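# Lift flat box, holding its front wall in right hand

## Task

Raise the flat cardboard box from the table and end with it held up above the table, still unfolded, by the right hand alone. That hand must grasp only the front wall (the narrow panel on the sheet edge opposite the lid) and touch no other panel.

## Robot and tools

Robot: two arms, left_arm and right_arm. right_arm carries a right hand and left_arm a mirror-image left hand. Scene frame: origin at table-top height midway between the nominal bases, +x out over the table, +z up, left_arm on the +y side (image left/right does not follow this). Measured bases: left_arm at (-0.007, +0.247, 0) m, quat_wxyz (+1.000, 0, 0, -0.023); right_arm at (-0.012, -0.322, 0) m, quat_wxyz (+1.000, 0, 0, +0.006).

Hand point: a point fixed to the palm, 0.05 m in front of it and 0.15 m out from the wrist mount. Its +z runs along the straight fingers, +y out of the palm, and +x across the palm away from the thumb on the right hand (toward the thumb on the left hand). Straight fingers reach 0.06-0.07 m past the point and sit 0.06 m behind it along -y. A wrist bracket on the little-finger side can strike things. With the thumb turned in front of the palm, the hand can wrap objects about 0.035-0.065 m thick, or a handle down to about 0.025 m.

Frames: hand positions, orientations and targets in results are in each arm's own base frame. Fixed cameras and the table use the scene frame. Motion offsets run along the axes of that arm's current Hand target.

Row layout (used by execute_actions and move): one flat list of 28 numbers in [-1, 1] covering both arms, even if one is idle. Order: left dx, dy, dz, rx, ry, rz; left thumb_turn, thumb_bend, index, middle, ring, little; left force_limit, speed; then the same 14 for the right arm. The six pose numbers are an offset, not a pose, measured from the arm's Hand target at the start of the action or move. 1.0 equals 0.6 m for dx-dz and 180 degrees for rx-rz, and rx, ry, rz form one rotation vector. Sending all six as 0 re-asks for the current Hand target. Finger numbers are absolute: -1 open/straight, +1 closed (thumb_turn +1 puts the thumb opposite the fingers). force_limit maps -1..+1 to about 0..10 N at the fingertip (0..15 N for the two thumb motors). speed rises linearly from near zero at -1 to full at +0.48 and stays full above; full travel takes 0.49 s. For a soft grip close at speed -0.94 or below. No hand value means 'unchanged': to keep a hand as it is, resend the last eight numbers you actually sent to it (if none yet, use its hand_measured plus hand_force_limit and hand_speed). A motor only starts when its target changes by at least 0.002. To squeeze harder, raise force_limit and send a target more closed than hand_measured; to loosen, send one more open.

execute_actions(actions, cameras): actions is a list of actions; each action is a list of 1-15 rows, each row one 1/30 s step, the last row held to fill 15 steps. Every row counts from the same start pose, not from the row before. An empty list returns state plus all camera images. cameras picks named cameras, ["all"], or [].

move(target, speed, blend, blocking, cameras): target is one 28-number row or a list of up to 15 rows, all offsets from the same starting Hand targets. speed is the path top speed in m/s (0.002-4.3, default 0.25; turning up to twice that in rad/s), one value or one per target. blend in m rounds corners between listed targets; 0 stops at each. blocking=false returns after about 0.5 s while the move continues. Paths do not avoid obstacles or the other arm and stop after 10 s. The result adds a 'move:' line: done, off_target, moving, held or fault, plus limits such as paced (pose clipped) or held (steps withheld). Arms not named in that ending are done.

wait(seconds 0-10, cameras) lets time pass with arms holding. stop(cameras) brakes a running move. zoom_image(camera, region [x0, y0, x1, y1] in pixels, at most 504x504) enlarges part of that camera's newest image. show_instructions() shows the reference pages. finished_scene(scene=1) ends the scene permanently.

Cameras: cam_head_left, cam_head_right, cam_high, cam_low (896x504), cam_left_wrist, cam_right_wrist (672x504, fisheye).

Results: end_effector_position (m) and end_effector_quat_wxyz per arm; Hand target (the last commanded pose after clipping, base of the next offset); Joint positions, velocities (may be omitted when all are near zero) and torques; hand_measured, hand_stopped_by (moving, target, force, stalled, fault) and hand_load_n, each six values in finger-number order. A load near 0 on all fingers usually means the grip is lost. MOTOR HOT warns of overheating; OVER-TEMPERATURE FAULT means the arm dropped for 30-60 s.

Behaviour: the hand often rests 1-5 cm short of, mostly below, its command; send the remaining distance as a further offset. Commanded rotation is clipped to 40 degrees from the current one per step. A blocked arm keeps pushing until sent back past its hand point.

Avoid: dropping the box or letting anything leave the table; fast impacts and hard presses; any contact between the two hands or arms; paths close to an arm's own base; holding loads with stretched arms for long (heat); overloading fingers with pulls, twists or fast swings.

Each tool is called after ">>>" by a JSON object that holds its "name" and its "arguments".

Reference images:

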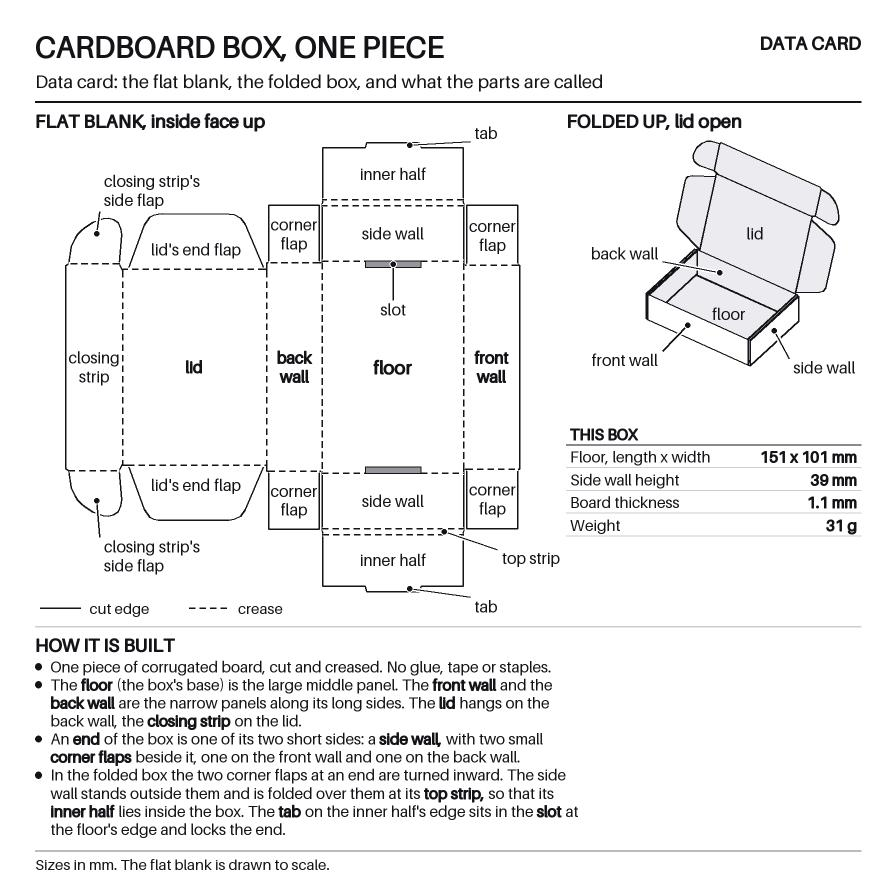

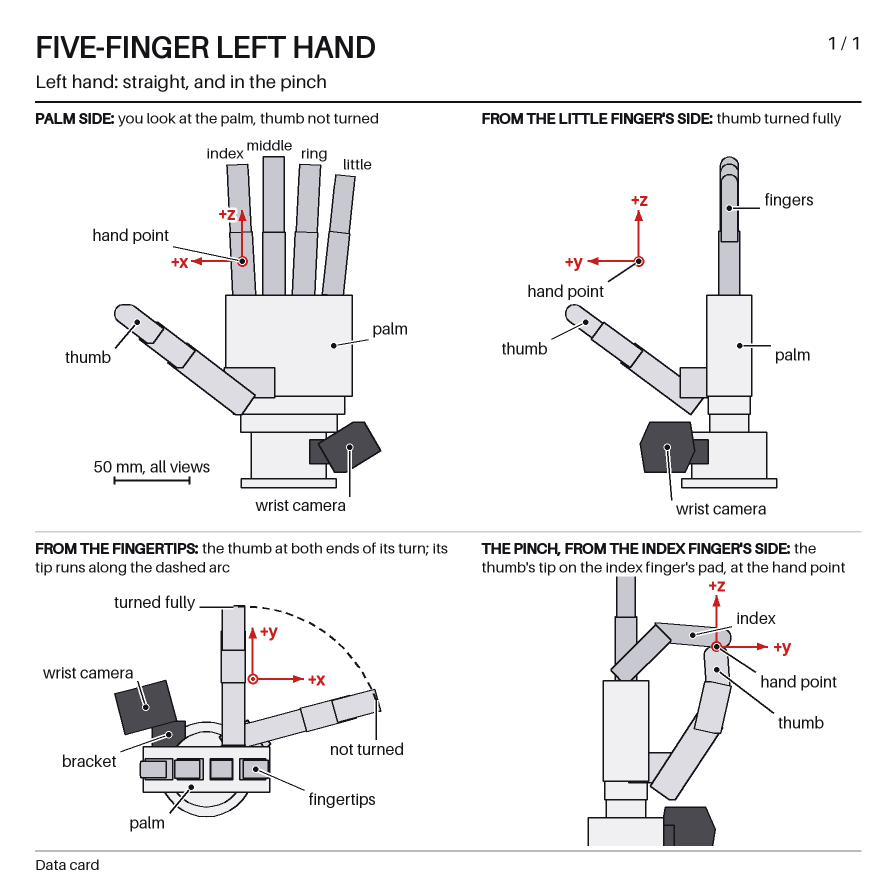

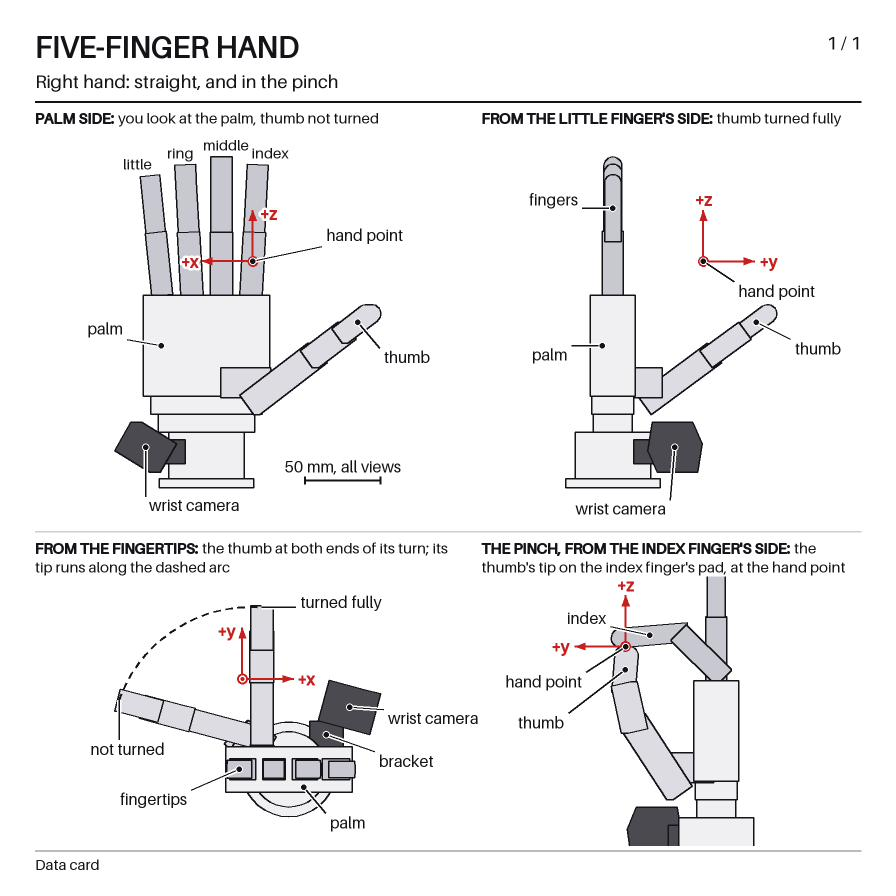

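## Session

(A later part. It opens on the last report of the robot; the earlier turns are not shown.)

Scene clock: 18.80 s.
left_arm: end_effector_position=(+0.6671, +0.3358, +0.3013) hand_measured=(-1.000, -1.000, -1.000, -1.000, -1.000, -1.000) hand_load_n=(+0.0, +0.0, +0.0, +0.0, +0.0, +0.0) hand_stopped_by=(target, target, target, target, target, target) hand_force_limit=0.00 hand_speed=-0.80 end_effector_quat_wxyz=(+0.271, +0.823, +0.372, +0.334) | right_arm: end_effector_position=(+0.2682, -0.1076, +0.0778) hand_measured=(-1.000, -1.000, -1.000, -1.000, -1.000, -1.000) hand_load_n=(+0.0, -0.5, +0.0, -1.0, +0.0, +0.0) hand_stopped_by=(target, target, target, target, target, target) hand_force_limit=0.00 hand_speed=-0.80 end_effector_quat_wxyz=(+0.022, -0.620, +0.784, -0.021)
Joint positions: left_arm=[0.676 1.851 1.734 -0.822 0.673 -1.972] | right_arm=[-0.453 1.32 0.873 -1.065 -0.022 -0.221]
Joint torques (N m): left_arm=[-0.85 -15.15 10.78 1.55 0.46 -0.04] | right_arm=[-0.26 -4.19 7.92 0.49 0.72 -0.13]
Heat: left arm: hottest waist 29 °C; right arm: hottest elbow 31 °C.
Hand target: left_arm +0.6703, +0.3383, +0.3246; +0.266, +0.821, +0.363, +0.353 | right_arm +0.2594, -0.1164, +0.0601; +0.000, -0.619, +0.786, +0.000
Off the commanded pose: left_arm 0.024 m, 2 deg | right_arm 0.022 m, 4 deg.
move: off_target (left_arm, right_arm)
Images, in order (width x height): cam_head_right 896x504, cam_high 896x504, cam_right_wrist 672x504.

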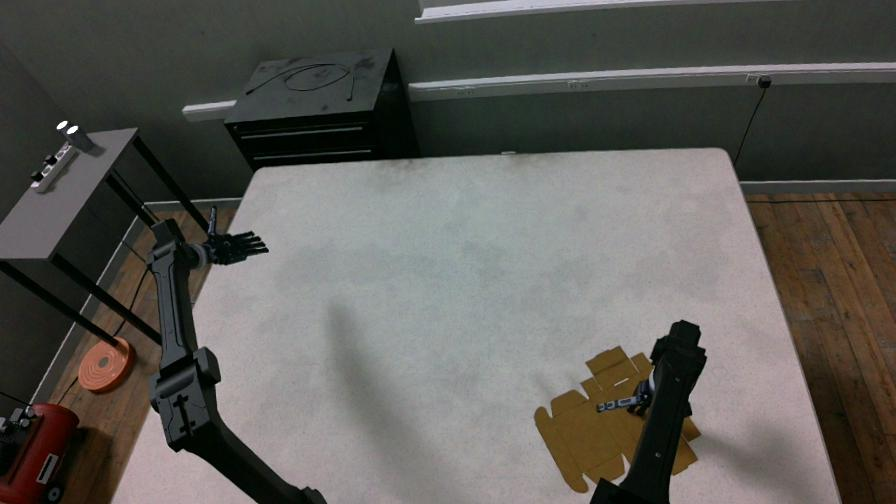

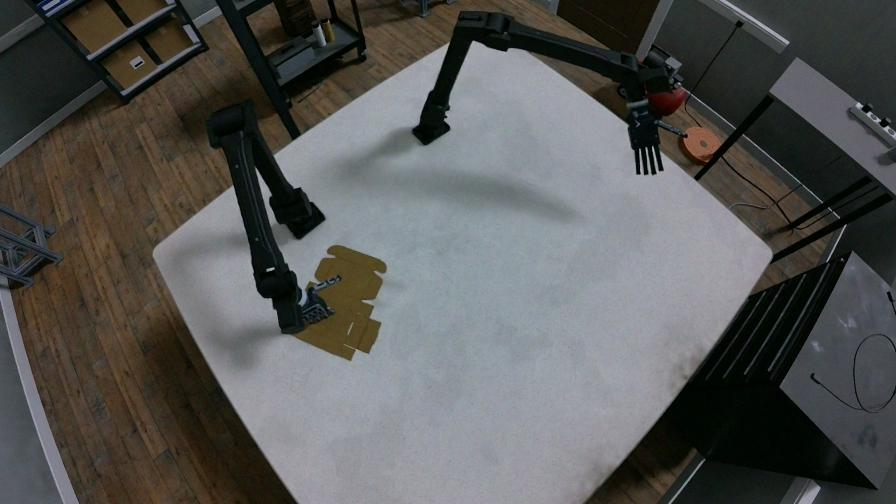

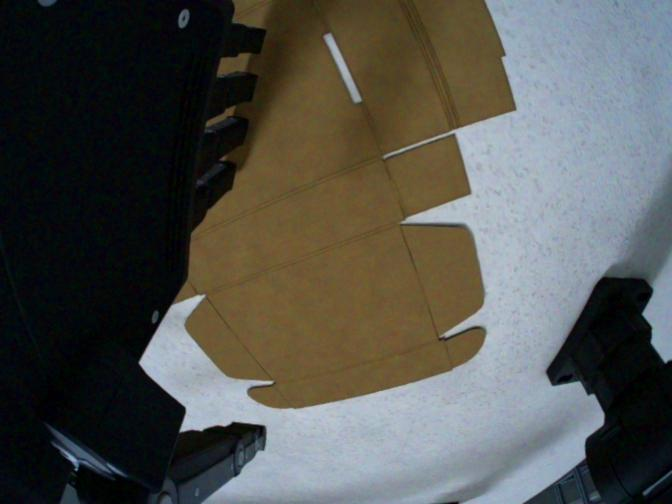

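>>> {"name": "move", "arguments": {"target": [[0,0,0,0,0,0,-1,-1,-1,-1,-1,-1,0,-0.8,0,0,-0.1,0,0,0,-1,-1,-1,-1,-1,-1,0,-0.8],[0,0,0,0,0,0,-1,-1,-1,-1,-1,-1,0,-0.8,-0.118,-0.198,-0.08,0,0,0,-1,-1,-1,-1,-1,-1,0,-0.8]], "speed": 0.25, "blend": 0.02, "cameras": ["all"]}}

Scene clock: 22.70 s.
left_arm: end_effector_position=(+0.6671, +0.3358, +0.3013) hand_measured=(-1.000, -1.000, -1.000, -1.000, -1.000, -1.000) hand_load_n=(+0.0, +0.0, +0.0, +0.0, +0.0, +0.0) hand_stopped_by=(target, target, target, target, target, target) hand_force_limit=0.00 hand_speed=-0.80 end_effector_quat_wxyz=(+0.271, +0.823, +0.372, +0.334) | right_arm: end_effector_position=(+0.3726, -0.0742, +0.0989) hand_measured=(-1.000, -1.000, -1.000, -1.000, -1.000, -1.000) hand_load_n=(+0.0, +0.0, +0.0, +0.0, +0.0, +0.0) hand_stopped_by=(target, target, target, target, target, target) hand_force_limit=0.00 hand_speed=-0.80 end_effector_quat_wxyz=(-0.006, -0.622, +0.783, +0.010)
Joint positions: left_arm=[0.676 1.851 1.734 -0.822 0.673 -1.972] | right_arm=[-0.271 1.578 1.194 -1.21 -0.002 -0.044]
Joint torques (N m): left_arm=[-0.91 -15.21 10.78 1.5 0.45 -0.05] | right_arm=[2.08 -12.16 12.51 -0.25 0.04 0.21]
Heat: left arm: hottest waist 29 °C; right arm: hottest elbow 32 °C.
Hand target: left_arm +0.6703, +0.3383, +0.3246; +0.266, +0.821, +0.363, +0.353 | right_arm +0.3915, -0.0754, +0.1081; +0.000, -0.619, +0.786, +0.000
Off the commanded pose: left_arm 0.024 m, 2 deg | right_arm 0.021 m, 2 deg.
move: off_target (left_arm, right_arm)

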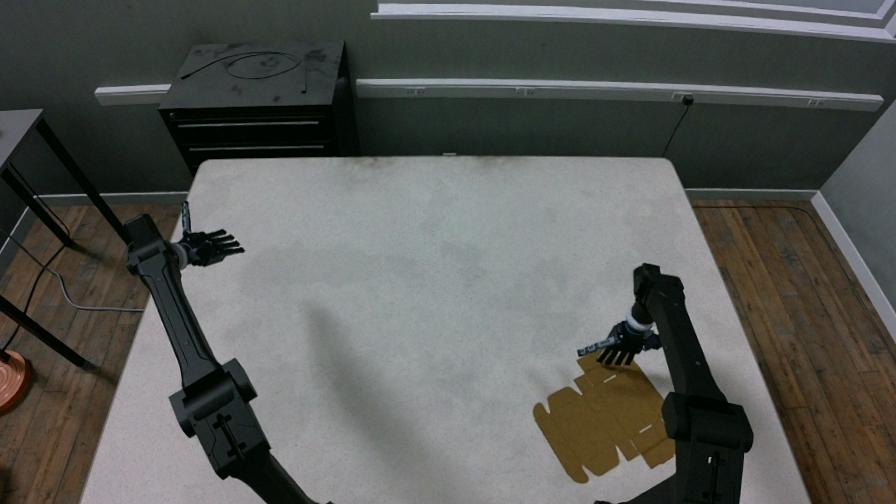

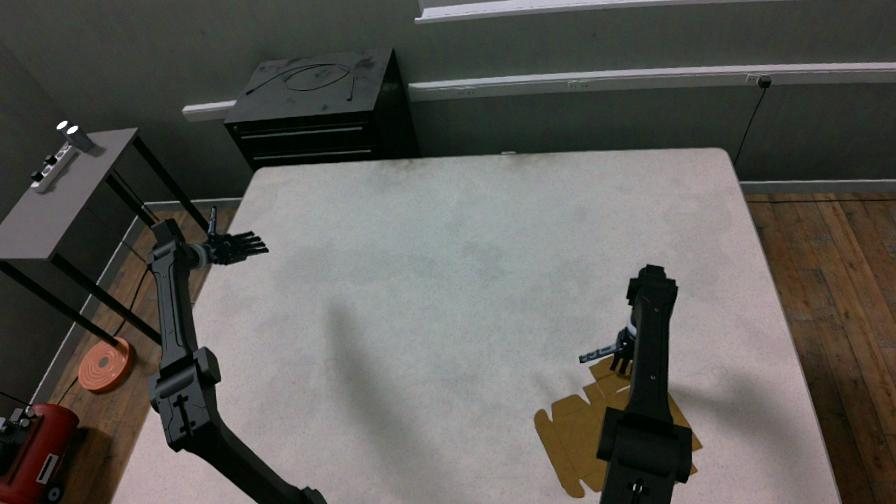

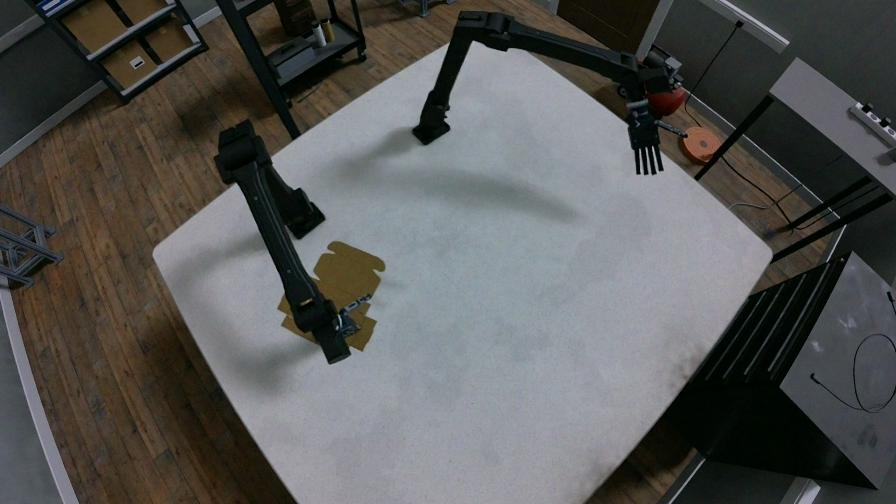

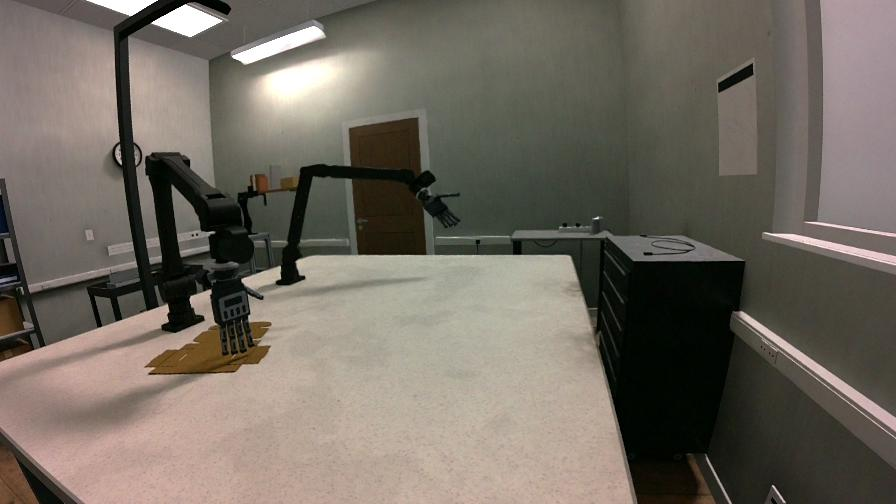

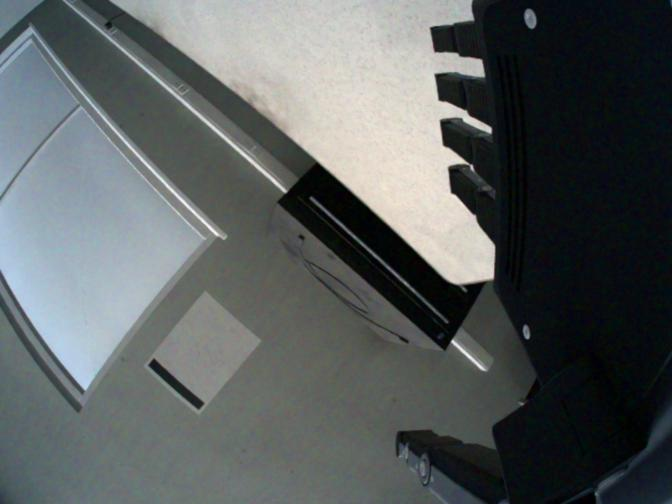

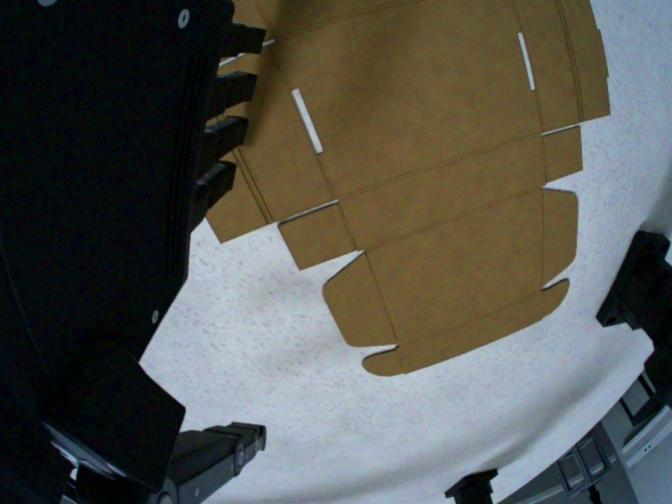

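>>> {"name": "move", "arguments": {"target": [[0,0,0,0,0,0,-1,-1,-1,-1,-1,-1,0,-0.8,0,0,0.08,0,0,0,-1,-1,-1,-1,-1,-1,0,-0.8],[0,0,0,0,0,0,-1,-1,-1,-1,-1,-1,0,-0.8,0.195,-0.047,0.08,0,0,0,-1,-1,-1,-1,-1,-1,0,-0.8]], "speed": 0.15, "cameras": ["cam_head_left","cam_head_right","cam_right_wrist","cam_high"]}}

Scene clock: 25.30 s.
left_arm: end_effector_position=(+0.6671, +0.3358, +0.3013) hand_measured=(-1.000, -1.000, -1.000, -1.000, -1.000, -1.000) hand_load_n=(+0.0, +0.0, +0.0, +0.0, +0.0, +0.0) hand_stopped_by=(target, target, target, target, target, target) hand_force_limit=0.00 hand_speed=-0.80 end_effector_quat_wxyz=(+0.271, +0.823, +0.372, +0.334) | right_arm: end_effector_position=(+0.3949, -0.1852, +0.0823) hand_measured=(-1.000, -1.000, -1.000, -1.000, -1.000, -1.000) hand_load_n=(+0.0, +0.0, +0.0, -1.0, +0.0, +0.0) hand_stopped_by=(target, target, target, target, target, target) hand_force_limit=0.00 hand_speed=-0.80 end_effector_quat_wxyz=(+0.018, -0.617, +0.786, -0.020)
Joint positions: left_arm=[0.676 1.851 1.734 -0.822 0.673 -1.972] | right_arm=[-0.48 1.69 1.301 -1.13 -0.015 -0.24]
Joint torques (N m): left_arm=[-0.85 -15.27 10.81 1.55 0.45 -0.05] | right_arm=[0.15 -10.29 9.4 0.21 0.5 -0.17]
Motor temperatures (°C): left_arm=[29 30 28 22 24 23] | right_arm=[28 27 32 22 24 24]
Heat: left arm: hottest shoulder 30 °C; right arm: hottest elbow 32 °C.
Hand target: left_arm +0.6703, +0.3383, +0.3246; +0.266, +0.821, +0.363, +0.353 | right_arm +0.3915, -0.1958, +0.0602; +0.000, -0.619, +0.786, +0.000
Off the commanded pose: left_arm 0.024 m, 2 deg | right_arm 0.025 m, 3 deg.
move: off_target (left_arm, right_arm)
Images, in order (width x height): cam_head_left 896x504, cam_head_right 896x504, cam_high 896x504, cam_right_wrist 672x504.

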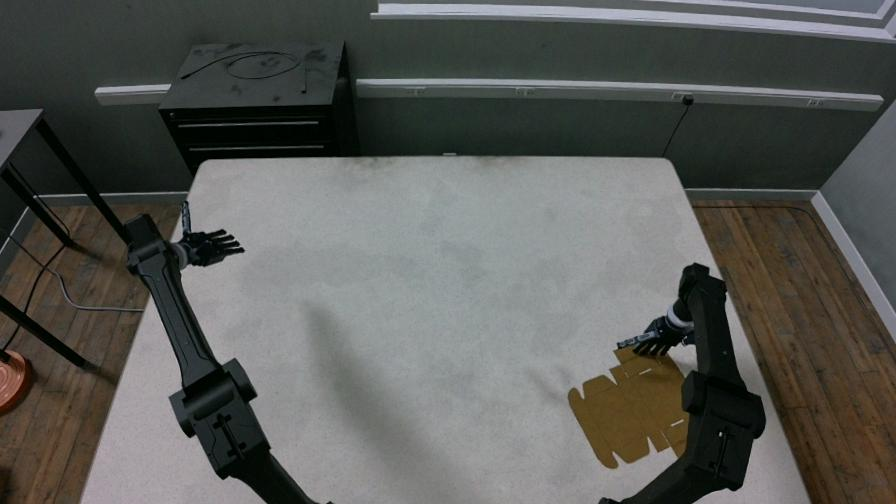

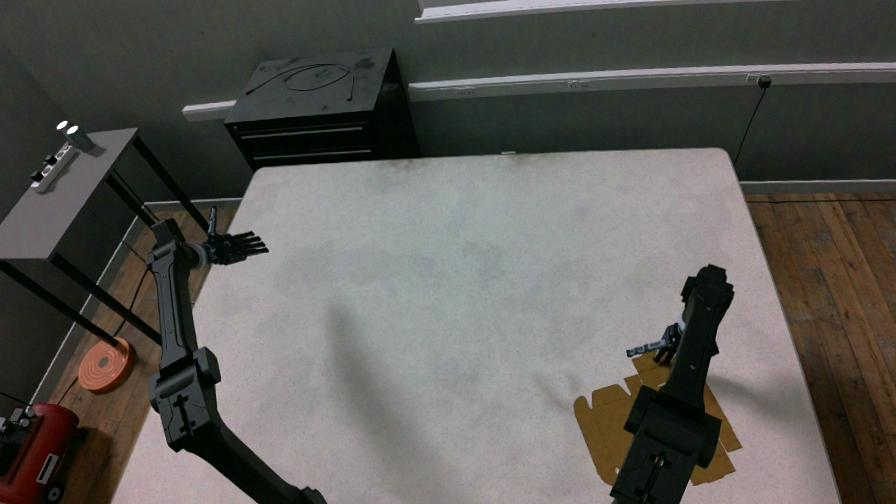

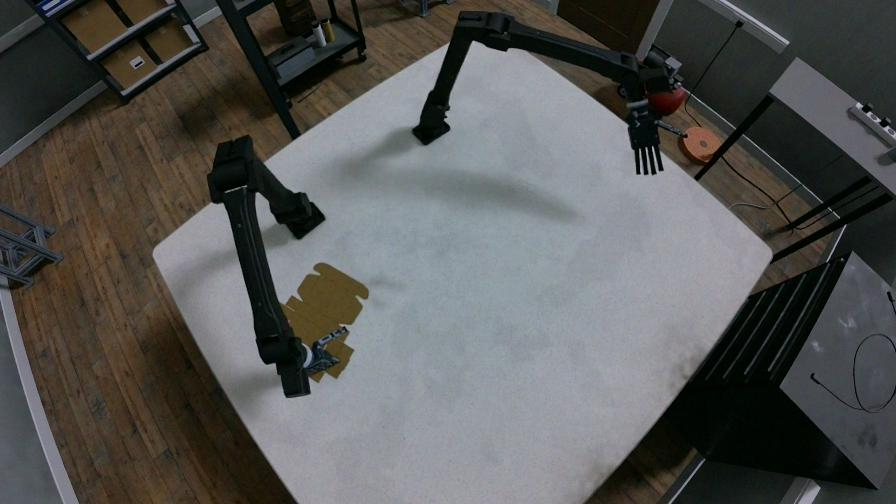

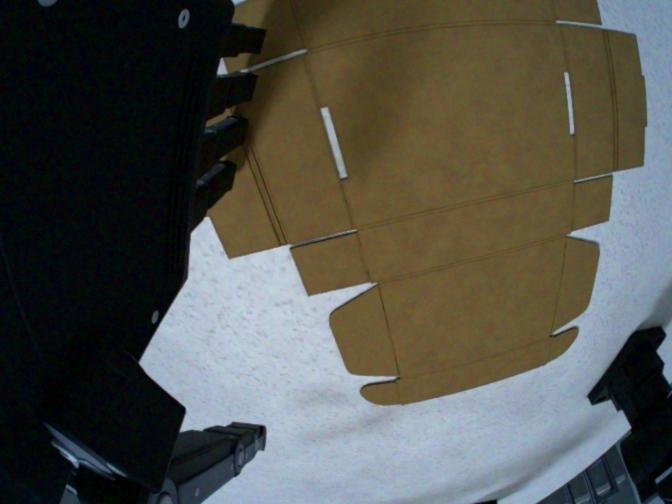

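>>> {"name": "move", "arguments": {"target": [0,0,0,0,0,0,-1,-1,-1,-1,-1,-1,0,-0.8,0.239,-0.006,0,0,0,0,-1,-1,-1,-1,-1,-1,0,-0.8], "speed": 0.15, "cameras": ["cam_head_left","cam_head_right","cam_right_wrist","cam_high"]}}

Scene clock: 27.23 s.
left_arm: end_effector_position=(+0.6671, +0.3358, +0.3013) hand_measured=(-1.000, -1.000, -1.000, -1.000, -1.000, -1.000) hand_load_n=(+0.0, +0.0, +0.0, +0.0, +0.0, +0.0) hand_stopped_by=(target, target, target, target, target, target) hand_force_limit=0.00 hand_speed=-0.80 end_effector_quat_wxyz=(+0.271, +0.823, +0.372, +0.334) | right_arm: end_effector_position=(+0.3659, -0.3257, +0.0842) hand_measured=(-1.000, -1.000, -1.000, -1.000, -1.000, -1.000) hand_load_n=(+0.0, +0.0, +0.0, +0.0, +0.0, +0.0) hand_stopped_by=(target, target, target, target, target, target) hand_force_limit=0.00 hand_speed=-0.80 end_effector_quat_wxyz=(+0.011, -0.616, +0.787, -0.022)
Joint positions: left_arm=[0.676 1.851 1.734 -0.822 0.673 -1.972] | right_arm=[-0.73 1.827 1.495 -1.191 -0.015 -0.488]
Joint torques (N m): left_arm=[-0.85 -15.15 10.82 1.54 0.46 -0.05] | right_arm=[0.44 -12.51 10.13 0.13 0.45 -0.14]
Heat: left arm: hottest shoulder 30 °C; right arm: hottest elbow 32 °C.
Hand target: left_arm +0.6703, +0.3383, +0.3246; +0.266, +0.821, +0.363, +0.353 | right_arm +0.3614, -0.3360, +0.0603; +0.000, -0.619, +0.786, +0.000
Off the commanded pose: left_arm 0.024 m, 2 deg | right_arm 0.026 m, 3 deg.
move: off_target (left_arm, right_arm)
Images, in order (width x height): cam_head_left 896x504, cam_head_right 896x504, cam_high 896x504, cam_right_wrist 672x504.

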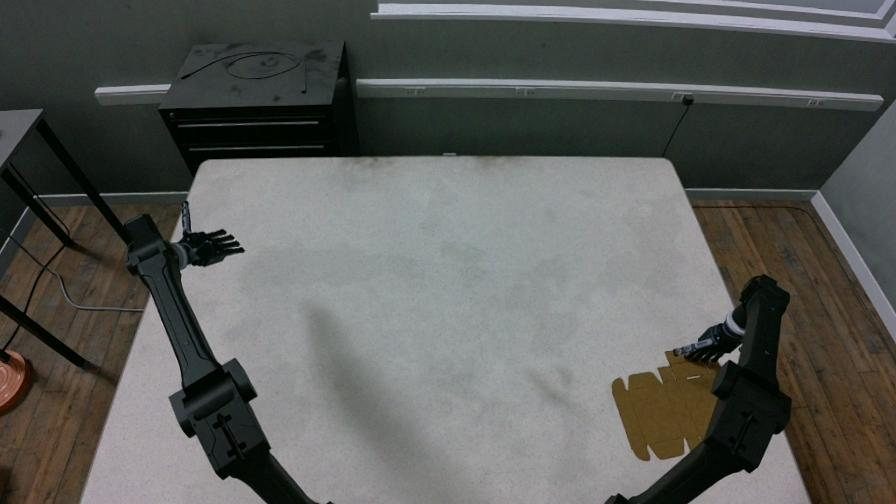

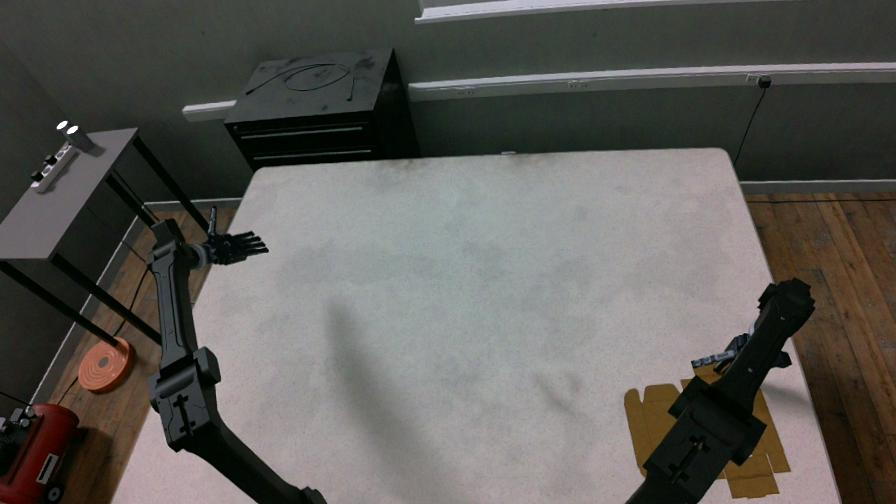

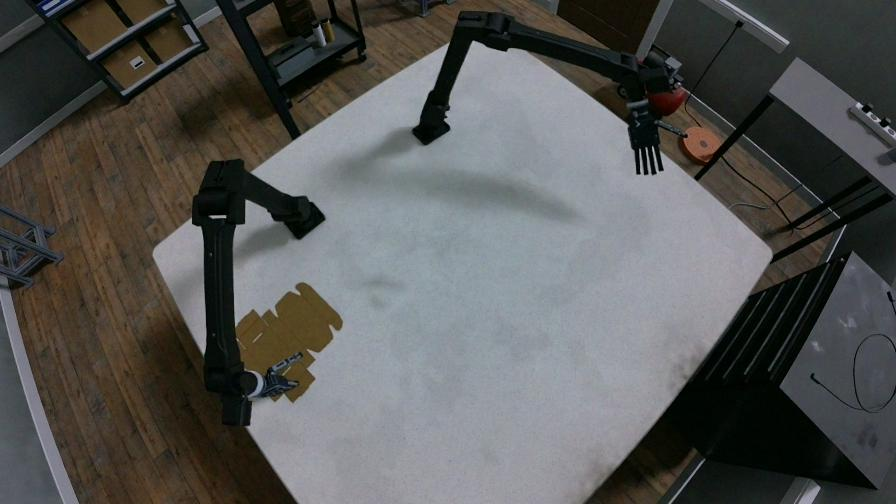

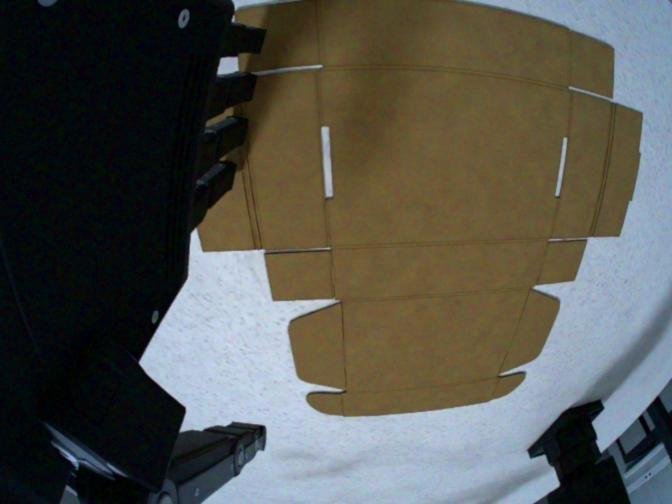

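>>> {"name": "move", "arguments": {"target": [[0,0,0,0,0,0,-1,-1,-1,-1,-1,-1,0,-0.8,0,0,-0.1,0,0,0,-1,-1,-1,-1,-1,-1,0,-0.8],[0,0,0,0,0,0,-1,-1,-1,-1,-1,-1,0,-0.8,0.0155,0.143,-0.07,0,0,0,-1,-1,-1,-1,-1,-1,0,-0.8]], "speed": 0.25, "blend": 0.02, "cameras": ["all"]}}

Scene clock: 29.07 s.
left_arm: end_effector_position=(+0.6671, +0.3358, +0.3013) hand_measured=(-1.000, -1.000, -1.000, -1.000, -1.000, -1.000) hand_load_n=(-0.5, +0.0, +0.0, +0.0, +0.0, +0.0) hand_stopped_by=(target, target, target, target, target, target) hand_force_limit=0.00 hand_speed=-0.80 end_effector_quat_wxyz=(+0.271, +0.823, +0.372, +0.334) | right_arm: end_effector_position=(+0.2790, -0.3247, +0.1046) hand_measured=(-1.000, -1.000, -1.000, -1.000, -1.000, -1.000) hand_load_n=(+0.0, +0.0, +0.0, +0.0, +0.0, +0.0) hand_stopped_by=(target, target, target, target, target, target) hand_force_limit=0.00 hand_speed=-0.80 end_effector_quat_wxyz=(-0.001, -0.613, +0.790, +0.001)
Joint positions: left_arm=[0.676 1.851 1.734 -0.822 0.673 -1.972] | right_arm=[-0.841 1.692 1.356 -1.237 0.001 -0.59]
Joint torques (N m): left_arm=[-0.91 -15.03 10.81 1.55 0.45 -0.05] | right_arm=[0.91 -16.67 7.65 0.47 -0.09 -0.12]
Heat: left arm: hottest shoulder 30 °C; right arm: hottest elbow 33 °C.
Hand target: left_arm +0.6703, +0.3383, +0.3246; +0.266, +0.821, +0.363, +0.353 | right_arm +0.2757, -0.3249, +0.1023; +0.000, -0.619, +0.786, +0.000
Off the commanded pose: left_arm 0.024 m, 2 deg | right_arm 0.004 m, 1 deg.
move: off_target (left_arm)

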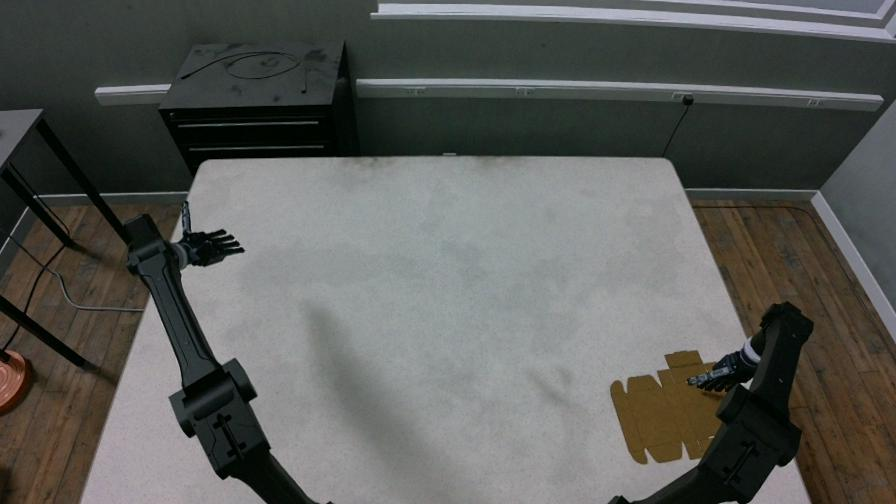

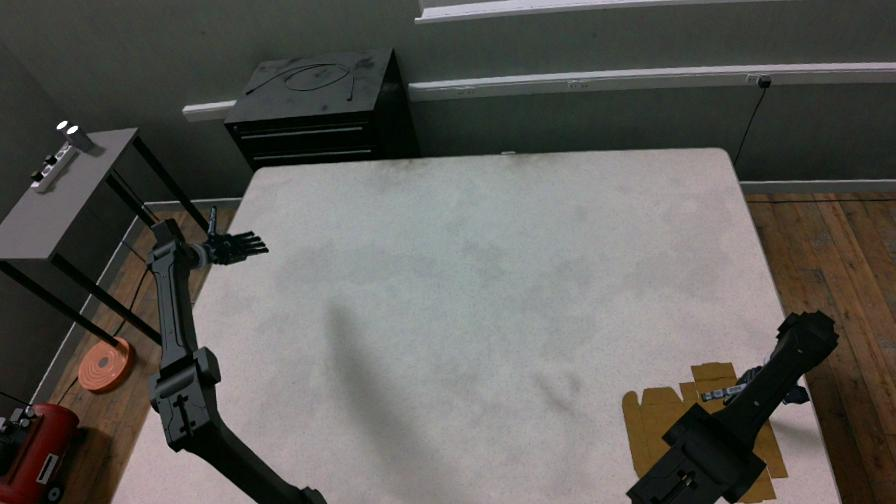

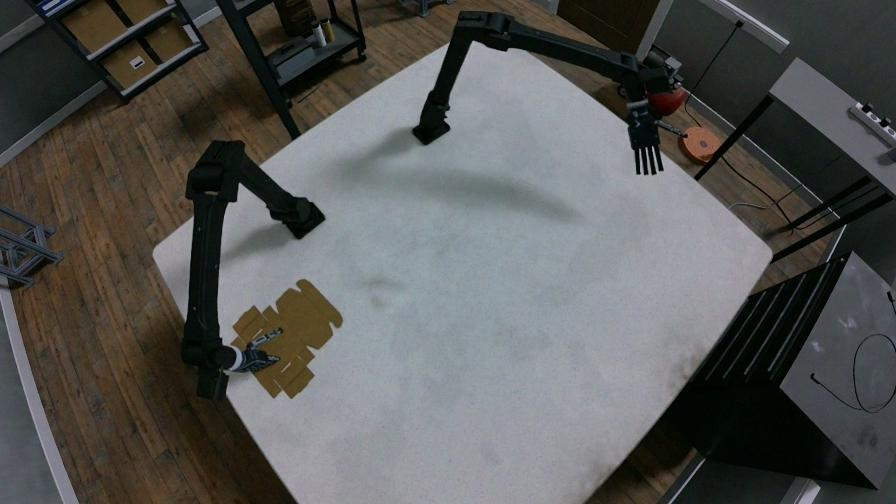

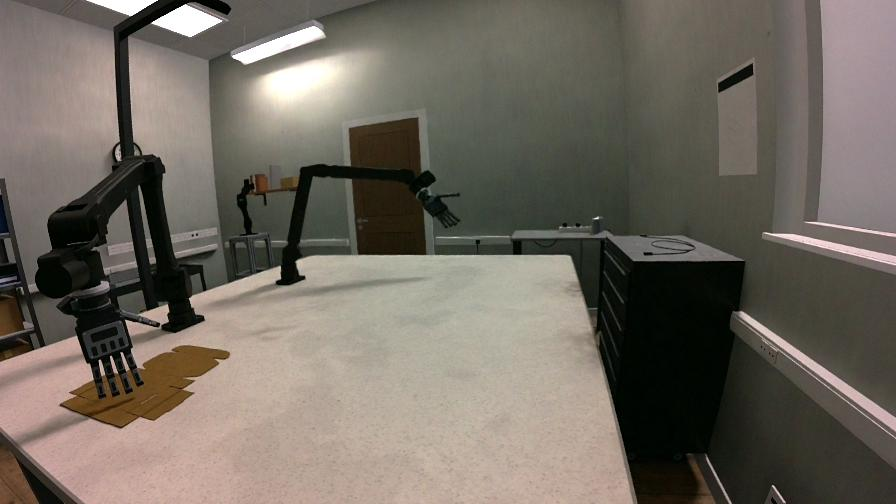

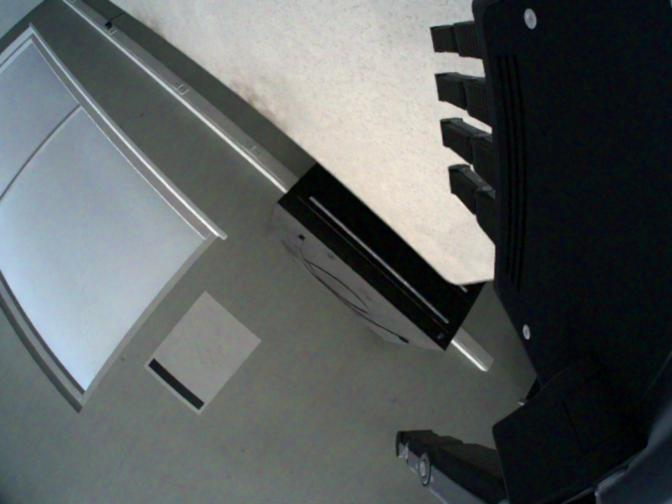

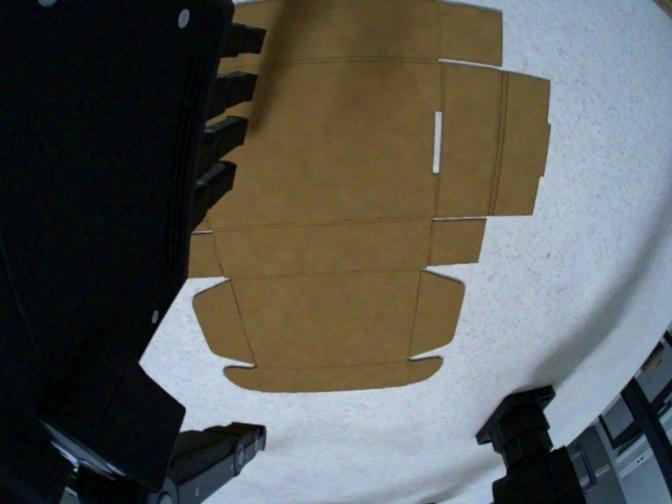

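>>> {"name": "zoom_image", "arguments": {"camera": "cam_high", "region": [170, 240, 380, 420]}}

>>> {"name": "zoom_image", "arguments": {"camera": "cam_low", "region": [0, 280, 280, 504]}}

Scaled by 2.400.

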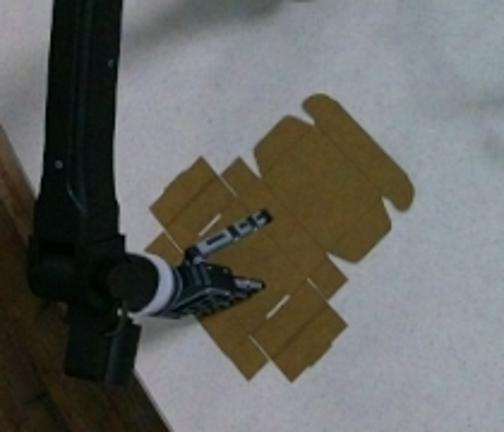

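Scaled by 1.800.

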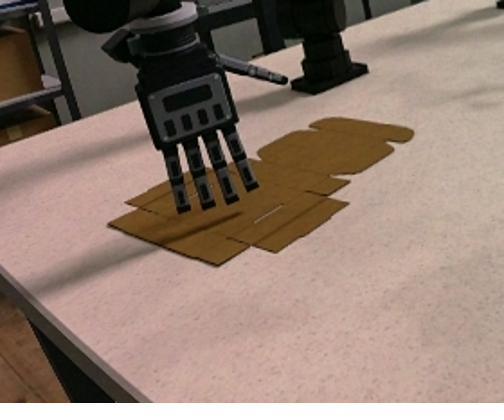

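>>> {"name": "move", "arguments": {"target": [[0,0,0,0,0,0,-1,-1,-1,-1,-1,-1,0,-0.8,0,0,0.0705,0,0,0,-1,-1,-1,-1,-1,-1,0,-0.8],[0,0,0,0,0,0,-1,-1,-1,-1,-1,-1,0,-0.8,0.211,-0.051,0.0705,0,0,0,-1,-1,-1,-1,-1,-1,0,-0.8]], "speed": 0.15, "cameras": ["cam_head_left","cam_low","cam_right_wrist","cam_high"]}}

>>> {"name": "zoom_image", "arguments": {"camera": "cam_high", "region": [170, 240, 380, 420]}}

>>> {"name": "zoom_image", "arguments": {"camera": "cam_low", "region": [0, 280, 280, 504]}}

Scene clock: 31.87 s.
left_arm: end_effector_position=(+0.6671, +0.3358, +0.3013) hand_measured=(-1.000, -1.000, -1.000, -1.000, -1.000, -1.000) hand_load_n=(+0.0, +0.0, +0.0, +0.0, +0.0, +0.0) hand_stopped_by=(target, target, target, target, target, target) hand_force_limit=0.00 hand_speed=-0.80 end_effector_quat_wxyz=(+0.271, +0.823, +0.372, +0.334) | right_arm: end_effector_position=(+0.2804, -0.4457, +0.0855) hand_measured=(-1.000, -1.000, -1.000, -1.000, -1.000, -1.000) hand_load_n=(+0.0, +0.0, +0.0, -0.5, +0.0, +0.0) hand_stopped_by=(target, target, target, target, target, target) hand_force_limit=0.00 hand_speed=-0.80 end_effector_quat_wxyz=(+0.003, -0.616, +0.788, -0.022)
Joint positions: left_arm=[0.676 1.851 1.734 -0.822 0.673 -1.972] | right_arm=[-0.978 1.914 1.628 -1.241 -0.009 -0.735]
Joint torques (N m): left_arm=[-0.91 -15.21 10.78 1.55 0.45 -0.05] | right_arm=[0.79 -13.74 10.55 0.29 0.25 -0.2]
Heat: left arm: hottest shoulder 31 °C; right arm: hottest elbow 33 °C.
Hand target: left_arm +0.6703, +0.3383, +0.3246; +0.266, +0.821, +0.363, +0.353 | right_arm +0.2759, -0.4551, +0.0599; +0.000, -0.619, +0.786, +0.000
Off the commanded pose: left_arm 0.024 m, 2 deg | right_arm 0.028 m, 3 deg.
move: off_target (left_arm, right_arm)
Images, in order (width x height): cam_head_left 896x504, cam_high 896x504, cam_low 896x504, cam_right_wrist 672x504.

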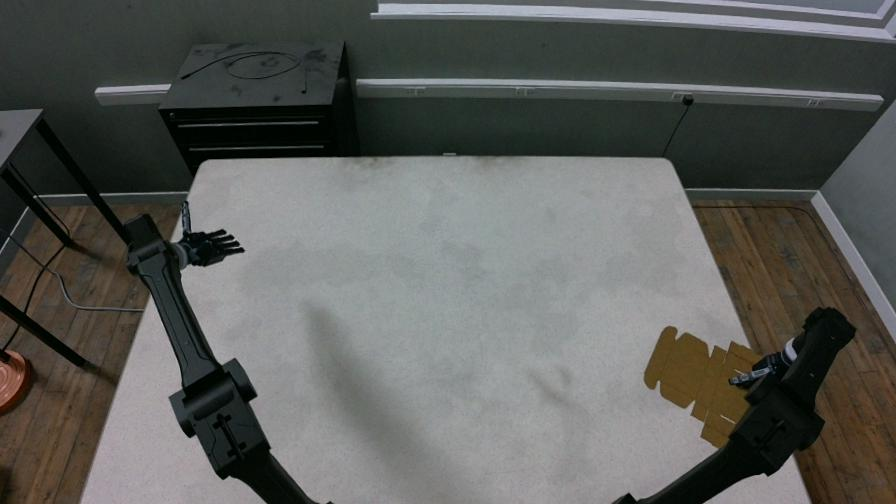

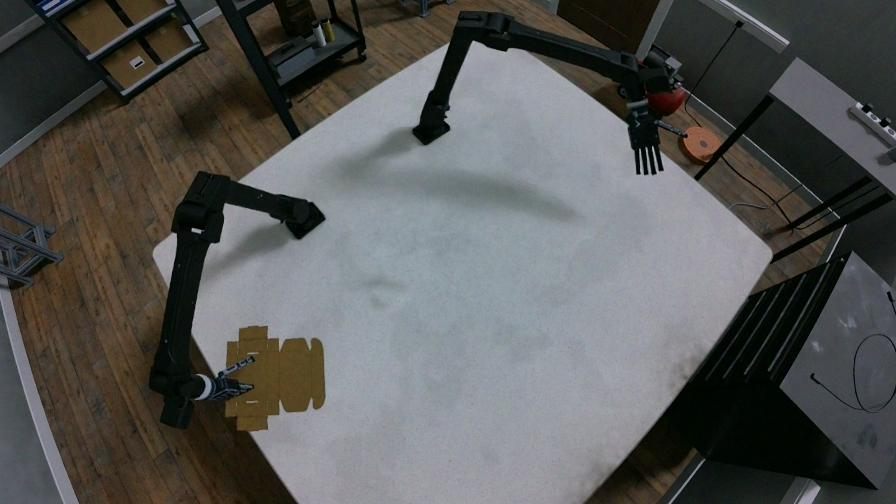

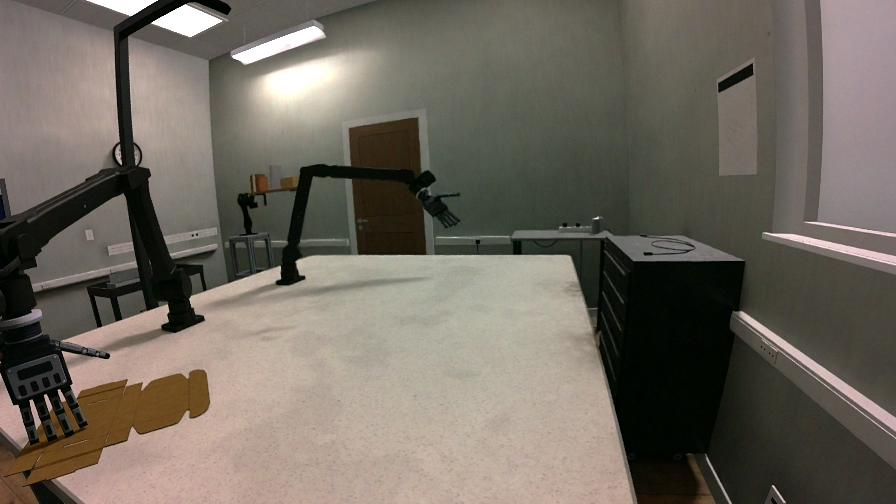

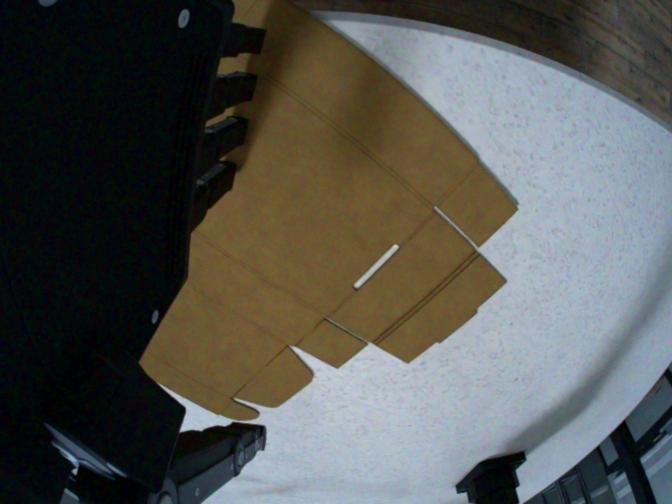

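Scaled by 2.400.

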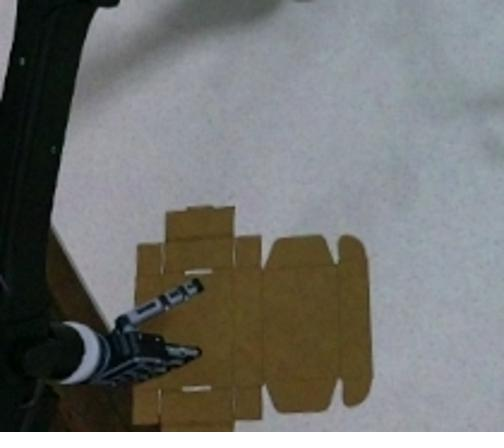

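Scaled by 1.800.

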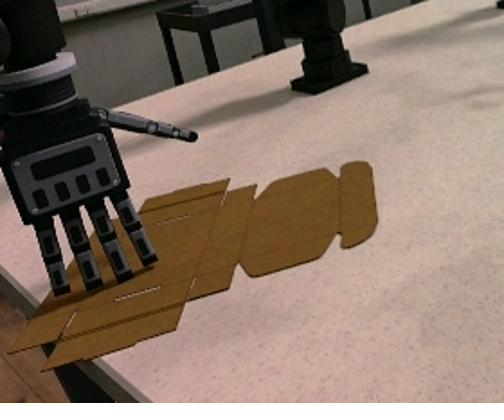

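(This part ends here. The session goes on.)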